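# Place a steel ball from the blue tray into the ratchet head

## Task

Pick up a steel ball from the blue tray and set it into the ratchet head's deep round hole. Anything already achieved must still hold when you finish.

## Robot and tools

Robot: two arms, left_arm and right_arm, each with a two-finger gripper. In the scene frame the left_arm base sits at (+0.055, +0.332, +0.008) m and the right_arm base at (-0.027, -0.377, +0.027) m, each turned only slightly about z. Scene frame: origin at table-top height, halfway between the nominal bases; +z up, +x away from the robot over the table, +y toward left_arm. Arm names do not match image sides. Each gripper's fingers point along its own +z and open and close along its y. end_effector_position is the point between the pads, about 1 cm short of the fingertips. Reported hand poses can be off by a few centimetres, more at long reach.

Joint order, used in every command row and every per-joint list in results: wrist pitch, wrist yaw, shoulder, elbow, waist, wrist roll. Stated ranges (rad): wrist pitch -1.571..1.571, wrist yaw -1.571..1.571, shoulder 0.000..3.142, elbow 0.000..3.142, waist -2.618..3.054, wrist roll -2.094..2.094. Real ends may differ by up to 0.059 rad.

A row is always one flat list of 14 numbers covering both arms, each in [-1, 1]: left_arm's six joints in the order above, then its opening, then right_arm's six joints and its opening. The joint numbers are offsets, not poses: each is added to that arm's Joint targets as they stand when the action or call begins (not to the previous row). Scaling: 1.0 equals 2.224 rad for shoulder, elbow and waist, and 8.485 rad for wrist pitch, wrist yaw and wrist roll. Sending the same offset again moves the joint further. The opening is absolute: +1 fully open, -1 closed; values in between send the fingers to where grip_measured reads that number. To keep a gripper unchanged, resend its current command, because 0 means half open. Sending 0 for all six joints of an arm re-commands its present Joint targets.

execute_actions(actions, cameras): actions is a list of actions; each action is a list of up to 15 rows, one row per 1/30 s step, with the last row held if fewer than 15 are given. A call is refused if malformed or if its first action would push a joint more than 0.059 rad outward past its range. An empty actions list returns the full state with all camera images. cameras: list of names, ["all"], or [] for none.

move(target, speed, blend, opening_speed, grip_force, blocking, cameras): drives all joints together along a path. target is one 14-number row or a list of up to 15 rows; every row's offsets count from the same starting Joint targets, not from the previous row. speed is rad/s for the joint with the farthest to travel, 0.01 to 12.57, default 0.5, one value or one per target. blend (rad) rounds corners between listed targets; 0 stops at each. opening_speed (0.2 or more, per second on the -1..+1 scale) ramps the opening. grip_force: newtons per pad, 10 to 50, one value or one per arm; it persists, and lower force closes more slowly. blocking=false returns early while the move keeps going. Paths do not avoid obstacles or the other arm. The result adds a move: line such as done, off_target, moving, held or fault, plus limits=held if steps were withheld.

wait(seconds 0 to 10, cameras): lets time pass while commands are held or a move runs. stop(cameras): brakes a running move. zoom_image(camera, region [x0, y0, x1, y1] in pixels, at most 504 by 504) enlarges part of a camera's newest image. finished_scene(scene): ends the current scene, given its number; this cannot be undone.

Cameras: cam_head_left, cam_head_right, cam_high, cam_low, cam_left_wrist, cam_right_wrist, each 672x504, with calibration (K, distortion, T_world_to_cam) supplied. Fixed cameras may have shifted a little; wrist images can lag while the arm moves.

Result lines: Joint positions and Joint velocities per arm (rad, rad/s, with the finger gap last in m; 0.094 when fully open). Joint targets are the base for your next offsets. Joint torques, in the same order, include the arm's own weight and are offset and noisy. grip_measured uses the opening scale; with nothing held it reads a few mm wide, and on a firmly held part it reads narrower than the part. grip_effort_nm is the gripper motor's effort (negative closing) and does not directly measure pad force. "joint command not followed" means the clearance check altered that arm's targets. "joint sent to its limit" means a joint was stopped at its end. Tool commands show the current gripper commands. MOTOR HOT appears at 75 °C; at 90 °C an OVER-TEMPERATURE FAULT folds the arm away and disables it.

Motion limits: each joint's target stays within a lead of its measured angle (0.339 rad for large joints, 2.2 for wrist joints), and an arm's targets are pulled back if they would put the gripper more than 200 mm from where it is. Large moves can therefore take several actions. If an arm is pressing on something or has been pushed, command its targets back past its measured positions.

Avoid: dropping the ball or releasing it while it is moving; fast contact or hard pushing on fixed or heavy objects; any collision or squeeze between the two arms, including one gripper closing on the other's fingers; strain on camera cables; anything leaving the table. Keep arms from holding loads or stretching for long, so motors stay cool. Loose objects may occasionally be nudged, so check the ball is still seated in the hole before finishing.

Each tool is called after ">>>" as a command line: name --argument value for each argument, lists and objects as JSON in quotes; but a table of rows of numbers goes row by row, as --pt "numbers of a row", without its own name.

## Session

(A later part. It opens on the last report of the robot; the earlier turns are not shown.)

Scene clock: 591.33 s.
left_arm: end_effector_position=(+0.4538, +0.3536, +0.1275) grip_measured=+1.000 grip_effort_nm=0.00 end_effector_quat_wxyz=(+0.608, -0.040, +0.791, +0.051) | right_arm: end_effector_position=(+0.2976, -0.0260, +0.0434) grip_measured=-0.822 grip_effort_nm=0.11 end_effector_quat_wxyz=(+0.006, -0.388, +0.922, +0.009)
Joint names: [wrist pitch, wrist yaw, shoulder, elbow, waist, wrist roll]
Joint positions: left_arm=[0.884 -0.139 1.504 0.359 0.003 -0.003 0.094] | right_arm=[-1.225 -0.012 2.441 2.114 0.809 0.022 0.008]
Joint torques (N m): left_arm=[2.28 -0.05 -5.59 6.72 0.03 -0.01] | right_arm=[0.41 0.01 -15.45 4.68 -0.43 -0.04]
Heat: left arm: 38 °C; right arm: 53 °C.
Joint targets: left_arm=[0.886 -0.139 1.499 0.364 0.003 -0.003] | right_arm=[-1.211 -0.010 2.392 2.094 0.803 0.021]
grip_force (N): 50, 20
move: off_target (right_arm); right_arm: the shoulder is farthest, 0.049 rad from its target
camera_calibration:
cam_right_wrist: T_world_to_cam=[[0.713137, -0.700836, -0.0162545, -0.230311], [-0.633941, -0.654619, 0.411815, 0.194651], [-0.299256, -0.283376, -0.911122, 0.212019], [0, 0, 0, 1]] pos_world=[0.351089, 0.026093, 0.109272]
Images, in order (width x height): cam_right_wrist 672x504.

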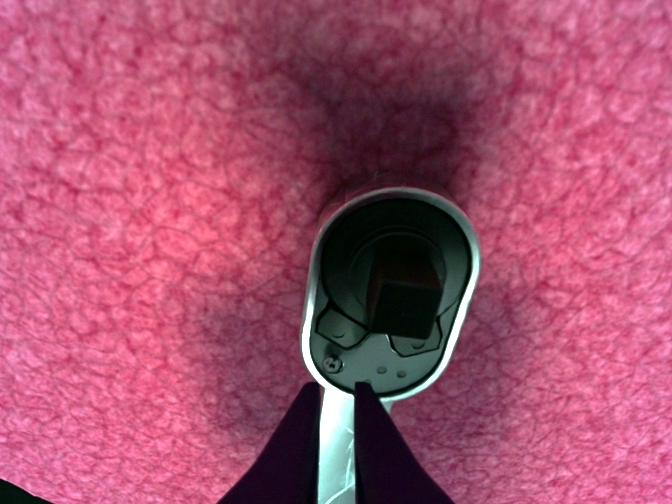

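>>> move --target '[0,0,0,0,0,0,1,-0.018,0,-0.035,0.0,0,0,-0.6]' --speed 0.2 --cameras '["cam_right_wrist"]'

>>> zoom_image --camera "cam_right_wrist" --region '[280, 220, 400, 320]'

Scene clock: 610.73 s.
left_arm: end_effector_position=(+0.4538, +0.3536, +0.1274) grip_measured=+1.000 grip_effort_nm=0.00 end_effector_quat_wxyz=(+0.608, -0.040, +0.791, +0.051) | right_arm: end_effector_position=(+0.2801, -0.0447, +0.0789) grip_measured=-0.602 grip_effort_nm=0.12 end_effector_quat_wxyz=(-0.016, -0.388, +0.922, -0.001)
Joint names: [wrist pitch, wrist yaw, shoulder, elbow, waist, wrist roll]
Joint positions: left_arm=[0.884 -0.139 1.504 0.359 0.003 -0.003 0.094] | right_arm=[-1.354 -0.012 2.361 2.114 0.809 0.022 0.019]
Joint torques (N m): left_arm=[2.29 -0.05 -5.59 6.72 0.03 -0.01] | right_arm=[0.02 0.04 -14.93 4.72 -0.54 -0.03]
Motor temperatures (°C): left_arm=[38 26 28 30 23 24 26] | right_arm=[26 26 58 34 26 23 25]
Heat: left arm: 38 °C; right arm: 58 °C.
Joint targets: left_arm=[0.886 -0.139 1.499 0.364 0.003 -0.003] | right_arm=[-1.363 -0.010 2.314 2.094 0.803 0.021]
grip_force (N): 50, 20
move: off_target (right_arm); right_arm: the shoulder is farthest, 0.047 rad from its target
camera_calibration:
cam_right_wrist: T_world_to_cam=[[0.712612, -0.701397, -0.0150206, -0.230298], [-0.619229, -0.638906, 0.456459, 0.149738], [-0.329755, -0.315977, -0.889618, 0.239241], [0, 0, 0, 1]] pos_world=[0.335726, 0.0097328, 0.141025]
Images, in order (width x height): cam_right_wrist 672x504.

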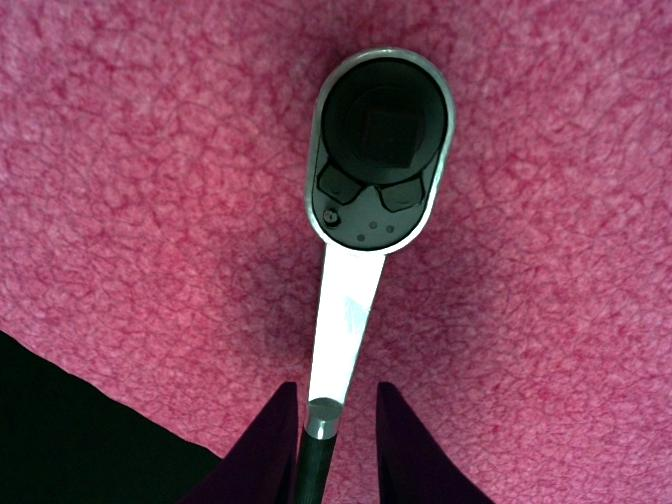

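Scaled by 4.200 from the camera's 672x504 image, which has a finer 960x720 frame.

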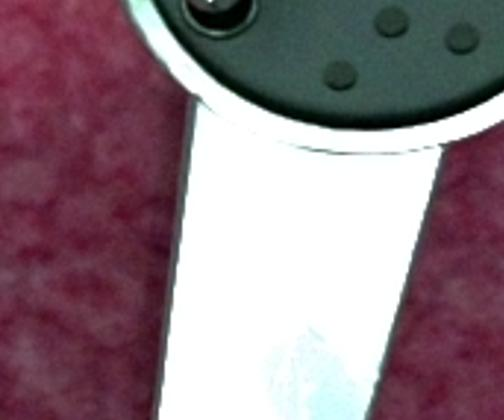

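>>> zoom_image --camera "cam_right_wrist" --region '[290, 165, 390, 255]'

Scaled by 5.040 from the camera's 672x504 image, which has a finer 960x720 frame.

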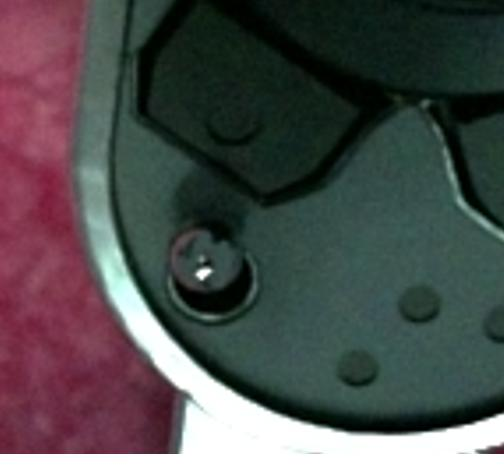

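>>> move --target '[0,0,0,0,0,0,1,0.0266,0,-0.0823,-0.1722,0,0,-0.6]' --speed 0.4 --cameras '["cam_right_wrist"]'

>>> zoom_image --camera "cam_right_wrist" --region '[280, 20, 380, 120]'

Scene clock: 640.43 s.
left_arm: end_effector_position=(+0.4538, +0.3536, +0.1274) grip_measured=+1.000 grip_effort_nm=0.00 end_effector_quat_wxyz=(+0.608, -0.040, +0.791, +0.051) | right_arm: end_effector_position=(+0.2503, -0.0765, +0.0591) grip_measured=-0.602 grip_effort_nm=0.11 end_effector_quat_wxyz=(-0.018, -0.388, +0.922, -0.002)
Joint names: [wrist pitch, wrist yaw, shoulder, elbow, waist, wrist roll]
Joint positions: left_arm=[0.884 -0.139 1.504 0.359 0.003 -0.003 0.094] | right_arm=[-1.155 -0.012 2.178 1.728 0.809 0.022 0.019]
Joint torques (N m): left_arm=[2.29 -0.05 -5.59 6.72 0.03 -0.02] | right_arm=[0.32 0.02 -13.57 4.85 -0.53 -0.03]
Motor temperatures (°C): left_arm=[39 26 28 30 23 24 26] | right_arm=[26 26 65 34 26 23 25]
Heat: left arm: 39 °C; right arm: 65 °C.
Joint targets: left_arm=[0.886 -0.139 1.499 0.364 0.003 -0.003] | right_arm=[-1.138 -0.010 2.131 1.712 0.803 0.021]
grip_force (N): 50, 20
move: off_target (right_arm); right_arm: the shoulder is farthest, 0.047 rad from its target
camera_calibration:
cam_right_wrist: T_world_to_cam=[[0.712548, -0.701464, -0.0149584, -0.231661], [-0.617917, -0.637494, 0.460195, 0.119627], [-0.332346, -0.318668, -0.887692, 0.202018], [0, 0, 0, 1]] pos_world=[0.306129, -0.0218642, 0.120813]
Images, in order (width x height): cam_right_wrist 672x504.

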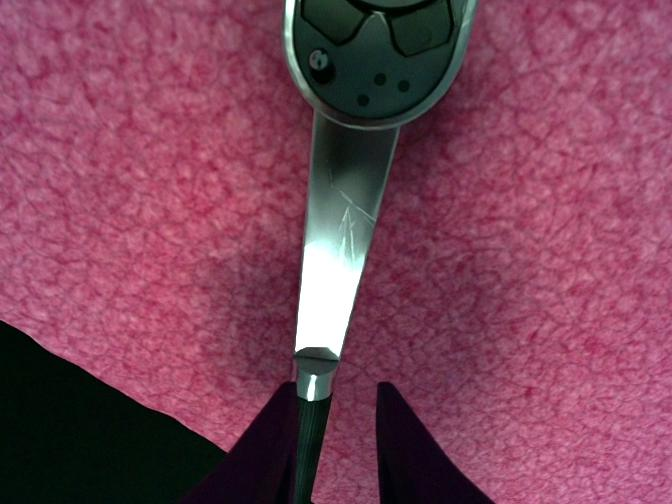

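Scaled by 5.040 from the camera's 672x504 image, which has a finer 960x720 frame.

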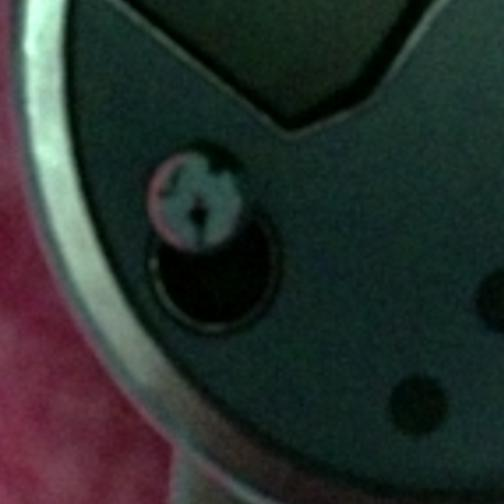

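>>> move --target '[0,0,0,0,0,0,1,-0.0217,0,0.1724,0.2518,0.0061,0,-0.957]' --speed 0.4 --cameras '["cam_right_wrist"]'

>>> zoom_image --camera "cam_right_wrist" --region '[280, 320, 400, 420]'

Scene clock: 698.10 s.
left_arm: end_effector_position=(+0.4538, +0.3536, +0.1274) grip_measured=+1.000 grip_effort_nm=0.00 end_effector_quat_wxyz=(+0.608, -0.040, +0.791, +0.051) | right_arm: end_effector_position=(+0.2987, -0.0227, +0.0467) grip_measured=-0.955 grip_effort_nm=-0.08 end_effector_quat_wxyz=(-0.006, -0.389, +0.921, +0.004)
Joint names: [wrist pitch, wrist yaw, shoulder, elbow, waist, wrist roll]
Joint positions: left_arm=[0.884 -0.139 1.504 0.359 0.003 -0.003 0.094] | right_arm=[-1.312 -0.012 2.497 2.23 0.812 0.022 0.002]
Joint torques (N m): left_arm=[2.29 -0.05 -5.59 6.71 0.03 -0.01] | right_arm=[0.13 0.04 -11 9.99 0.51 -0.02]
Motor temperatures (°C): left_arm=[39 26 28 30 23 24 26] | right_arm=[26 26 54 35 26 23 25]
Heat: left arm: 39 °C; right arm: 54 °C.
Joint targets: left_arm=[0.886 -0.139 1.499 0.364 0.003 -0.003] | right_arm=[-1.322 -0.010 2.514 2.272 0.817 0.021]
grip_force (N): 50, 20
move: off_target (right_arm); right_arm: the elbow is farthest, 0.042 rad from its target
camera_calibration:
cam_right_wrist: T_world_to_cam=[[0.714945, -0.699007, -0.0156031, -0.229325], [-0.62392, -0.6479, 0.436977, 0.192168], [-0.315559, -0.302679, -0.899337, 0.220096], [0, 0, 0, 1]] pos_world=[0.353306, 0.0308241, 0.11039]
Images, in order (width x height): cam_right_wrist 672x504.

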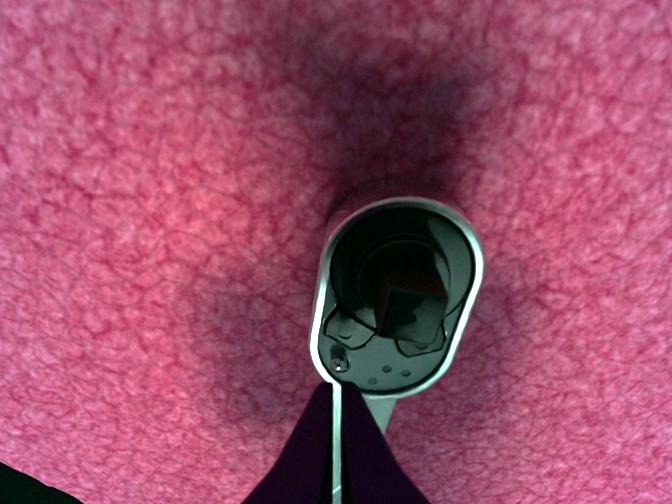

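Scaled by 4.200 from the camera's 672x504 image, which has a finer 960x720 frame.

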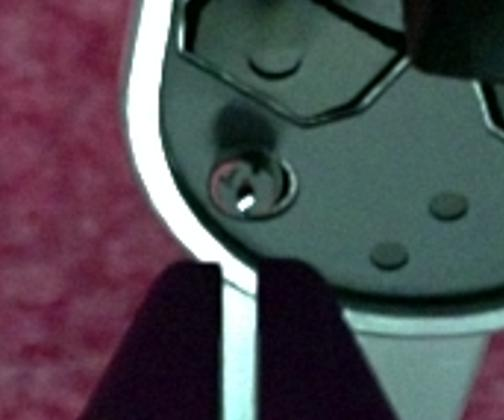

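>>> move --target '[0,0,0,0,0,0,1,0.0088,0,0.0076,-0.0414,-0.0063,0,-0.957]' --speed 0.12 --cameras '["cam_right_wrist"]'

>>> zoom_image --camera "cam_right_wrist" --region '[290, 340, 390, 430]'

Scene clock: 710.43 s.
left_arm: end_effector_position=(+0.4538, +0.3536, +0.1274) grip_measured=+1.000 grip_effort_nm=0.00 end_effector_quat_wxyz=(+0.608, -0.040, +0.791, +0.051) | right_arm: end_effector_position=(+0.3010, -0.0227, +0.0324) grip_measured=-0.955 grip_effort_nm=-0.08 end_effector_quat_wxyz=(-0.006, -0.388, +0.922, +0.004)
Joint names: [wrist pitch, wrist yaw, shoulder, elbow, waist, wrist roll]
Joint positions: left_arm=[0.884 -0.139 1.504 0.359 0.003 -0.003 0.094] | right_arm=[-1.267 -0.012 2.511 2.198 0.808 0.022 0.002]
Joint torques (N m): left_arm=[2.29 -0.05 -5.59 6.71 0.03 -0.01] | right_arm=[0.42 0.02 -11.07 4.85 -0.49 -0.03]
Heat: left arm: 39 °C; right arm: 54 °C.
Joint targets: left_arm=[0.886 -0.139 1.499 0.364 0.003 -0.003] | right_arm=[-1.247 -0.010 2.531 2.179 0.803 0.021]
grip_force (N): 50, 20
move: done
camera_calibration:
cam_right_wrist: T_world_to_cam=[[0.712508, -0.70149, -0.0156411, -0.230396], [-0.626148, -0.645726, 0.437008, 0.200525], [-0.316657, -0.301578, -0.899322, 0.208407], [0, 0, 0, 1]] pos_world=[0.355711, 0.0307147, 0.0961896]
Images, in order (width x height): cam_right_wrist 672x504.

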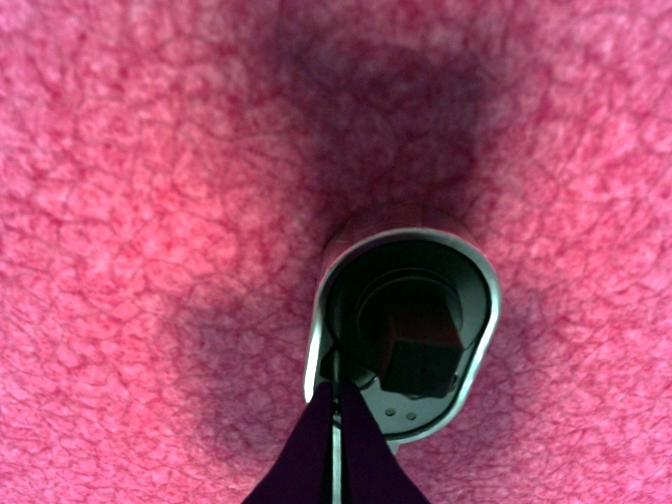

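Scaled by 5.040 from the camera's 672x504 image, which has a finer 960x720 frame.

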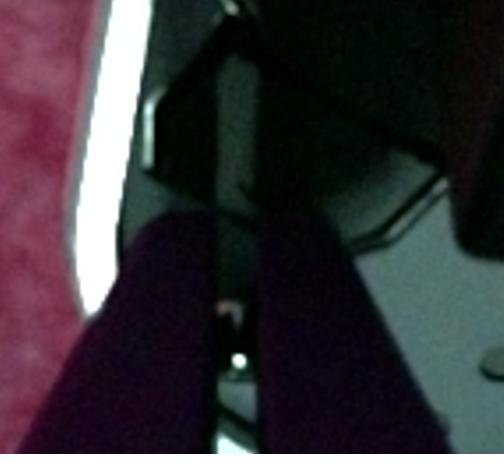

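>>> move --target '[0,0,0,0,0,0,1,0,0,0,-0.0040,0,0,-0.957]' --speed 0.05 --cameras '["cam_right_wrist"]'

>>> zoom_image --camera "cam_right_wrist" --region '[290, 340, 390, 430]'

Scene clock: 716.47 s.
left_arm: end_effector_position=(+0.4538, +0.3536, +0.1274) grip_measured=+1.000 grip_effort_nm=0.00 end_effector_quat_wxyz=(+0.608, -0.040, +0.791, +0.051) | right_arm: end_effector_position=(+0.3010, -0.0226, +0.0324) grip_measured=-0.955 grip_effort_nm=-0.08 end_effector_quat_wxyz=(-0.006, -0.388, +0.922, +0.004)
Joint names: [wrist pitch, wrist yaw, shoulder, elbow, waist, wrist roll]
Joint positions: left_arm=[0.884 -0.139 1.504 0.359 0.003 -0.003 0.094] | right_arm=[-1.267 -0.012 2.511 2.198 0.808 0.022 0.002]
Joint torques (N m): left_arm=[2.29 -0.05 -5.59 6.72 0.03 -0.01] | right_arm=[0.43 0.03 -10.85 4.11 -0.46 -0.05]
Heat: left arm: 39 °C; right arm: 54 °C.
Joint targets: left_arm=[0.886 -0.139 1.499 0.364 0.003 -0.003] | right_arm=[-1.247 -0.010 2.531 2.171 0.803 0.021]
grip_force (N): 50, 20
move: done
camera_calibration:
cam_right_wrist: T_world_to_cam=[[0.712534, -0.701465, -0.0155737, -0.230484], [-0.626274, -0.645851, 0.436644, 0.200671], [-0.316349, -0.30137, -0.8995, 0.20834], [0, 0, 0, 1]] pos_world=[0.355811, 0.0307145, 0.0961909]
Images, in order (width x height): cam_right_wrist 672x504.

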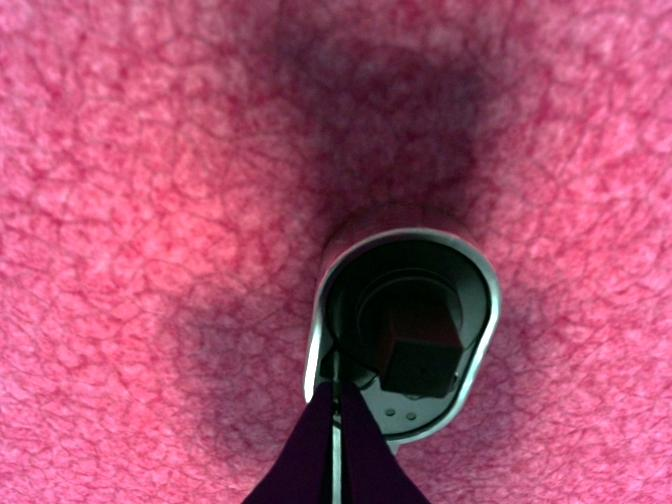

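Scaled by 5.040 from the camera's 672x504 image, which has a finer 960x720 frame.

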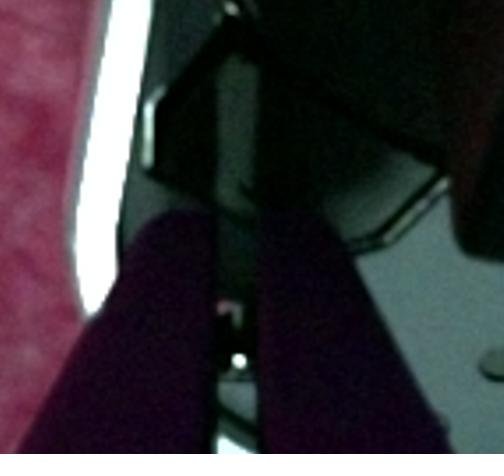

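>>> move --target '[0,0,0,0,0,0,1,-0.0048,0,0,0,0,0,-0.957]' --speed 0.05 --cameras '["cam_right_wrist"]'

>>> zoom_image --camera "cam_right_wrist" --region '[290, 340, 390, 430]'

Scene clock: 723.37 s.
left_arm: end_effector_position=(+0.4538, +0.3536, +0.1274) grip_measured=+1.000 grip_effort_nm=0.00 end_effector_quat_wxyz=(+0.608, -0.040, +0.791, +0.051) | right_arm: end_effector_position=(+0.2970, -0.0269, +0.0301) grip_measured=-0.955 grip_effort_nm=-0.07 end_effector_quat_wxyz=(-0.017, -0.387, +0.922, -0.001)
Joint names: [wrist pitch, wrist yaw, shoulder, elbow, waist, wrist roll]
Joint positions: left_arm=[0.884 -0.139 1.504 0.359 0.003 -0.003 0.094] | right_arm=[-1.281 -0.012 2.511 2.19 0.808 0.022 0.002]
Joint torques (N m): left_arm=[2.29 -0.05 -5.59 6.71 0.03 -0.01] | right_arm=[0.09 0 -10.92 4.74 -0.43 -0.03]
Motor temperatures (°C): left_arm=[39 26 28 30 23 24 26] | right_arm=[26 26 55 35 26 23 25]
Heat: left arm: 39 °C; right arm: 55 °C.
Joint targets: left_arm=[0.886 -0.139 1.499 0.364 0.003 -0.003] | right_arm=[-1.288 -0.010 2.531 2.171 0.803 0.021]
grip_force (N): 50, 20
move: done
camera_calibration:
cam_right_wrist: T_world_to_cam=[[0.712268, -0.701747, -0.0150244, -0.230533], [-0.619153, -0.638231, 0.457505, 0.193864], [-0.330642, -0.316564, -0.88908, 0.207157], [0, 0, 0, 1]] pos_world=[0.352728, 0.0275324, 0.0920216]
Images, in order (width x height): cam_right_wrist 672x504.

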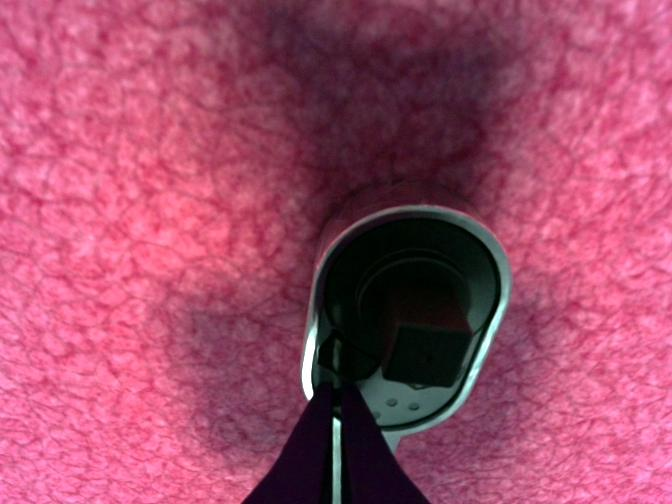

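Scaled by 5.040 from the camera's 672x504 image, which has a finer 960x720 frame.

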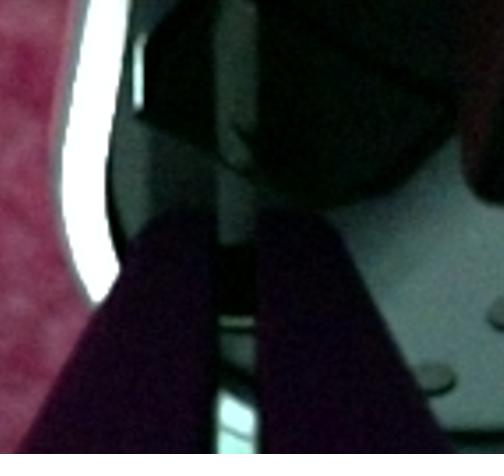

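>>> move --pt "0 0 0 0 0 0 1 0 0 -0.05 0 0 0 -0.957" --pt "0 0 0 0 0 0 1 -0.012 0 -0.1 0 0 0 -0.957" --speed 0.2 --blend '[0.02,0]' --cameras '["cam_right_wrist"]'

>>> zoom_image --camera "cam_right_wrist" --region '[280, 150, 420, 290]'

Scene clock: 730.33 s.
left_arm: end_effector_position=(+0.4538, +0.3536, +0.1274) grip_measured=+1.000 grip_effort_nm=0.00 end_effector_quat_wxyz=(+0.608, -0.040, +0.791, +0.051) | right_arm: end_effector_position=(+0.2878, -0.0367, +0.1012) grip_measured=-0.955 grip_effort_nm=-0.07 end_effector_quat_wxyz=(+0.009, -0.388, +0.922, +0.010)
Joint names: [wrist pitch, wrist yaw, shoulder, elbow, waist, wrist roll]
Joint positions: left_arm=[0.884 -0.139 1.504 0.359 0.003 -0.003 0.094] | right_arm=[-1.38 -0.012 2.351 2.185 0.808 0.022 0.002]
Joint torques (N m): left_arm=[2.29 -0.05 -5.57 6.71 0.03 -0.01] | right_arm=[0.17 0.02 -14.42 5.26 -0.47 -0.06]
Motor temperatures (°C): left_arm=[39 26 28 30 23 24 26] | right_arm=[26 26 57 35 26 23 25]
Heat: left arm: 39 °C; right arm: 57 °C.
Joint targets: left_arm=[0.886 -0.139 1.499 0.364 0.003 -0.003] | right_arm=[-1.389 -0.010 2.309 2.171 0.803 0.021]
grip_force (N): 50, 20
move: off_target (right_arm); right_arm: the shoulder is farthest, 0.043 rad from its target
camera_calibration:
cam_right_wrist: T_world_to_cam=[[0.712886, -0.70109, -0.0163239, -0.229845], [-0.63564, -0.655817, 0.407267, 0.158531], [-0.296236, -0.279959, -0.913163, 0.258117], [0, 0, 0, 1]] pos_world=[0.341085, 0.0150876, 0.167386]
Images, in order (width x height): cam_right_wrist 672x504.

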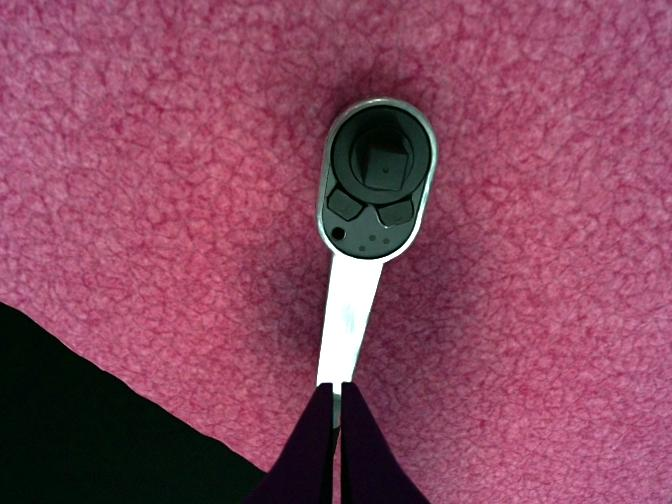

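Scaled by 3.600 from the camera's 672x504 image, which has a finer 960x720 frame.

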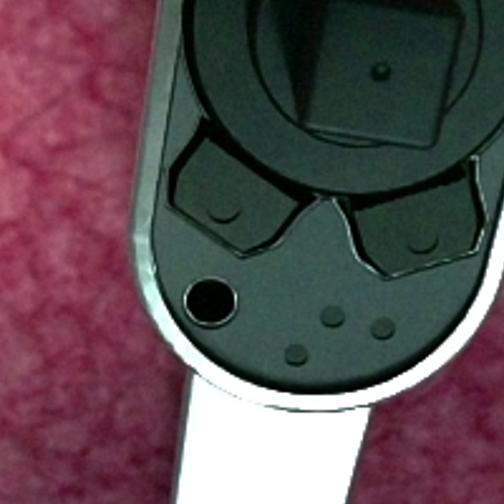

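>>> zoom_image --camera "cam_right_wrist" --region '[320, 215, 360, 255]'

Scaled by 12.600 from the camera's 672x504 image, which has a finer 960x720 frame.

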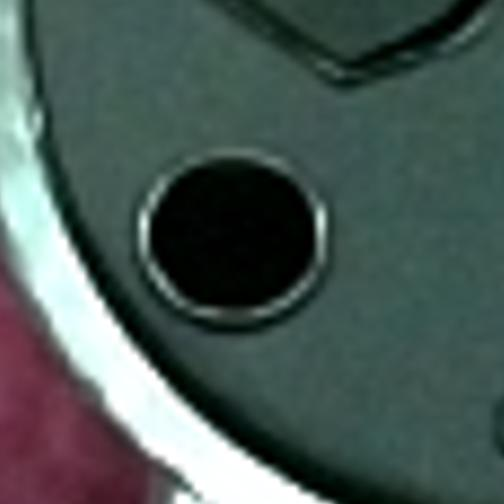

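>>> finished_scene --scene 1

The scene is finished: the task was done.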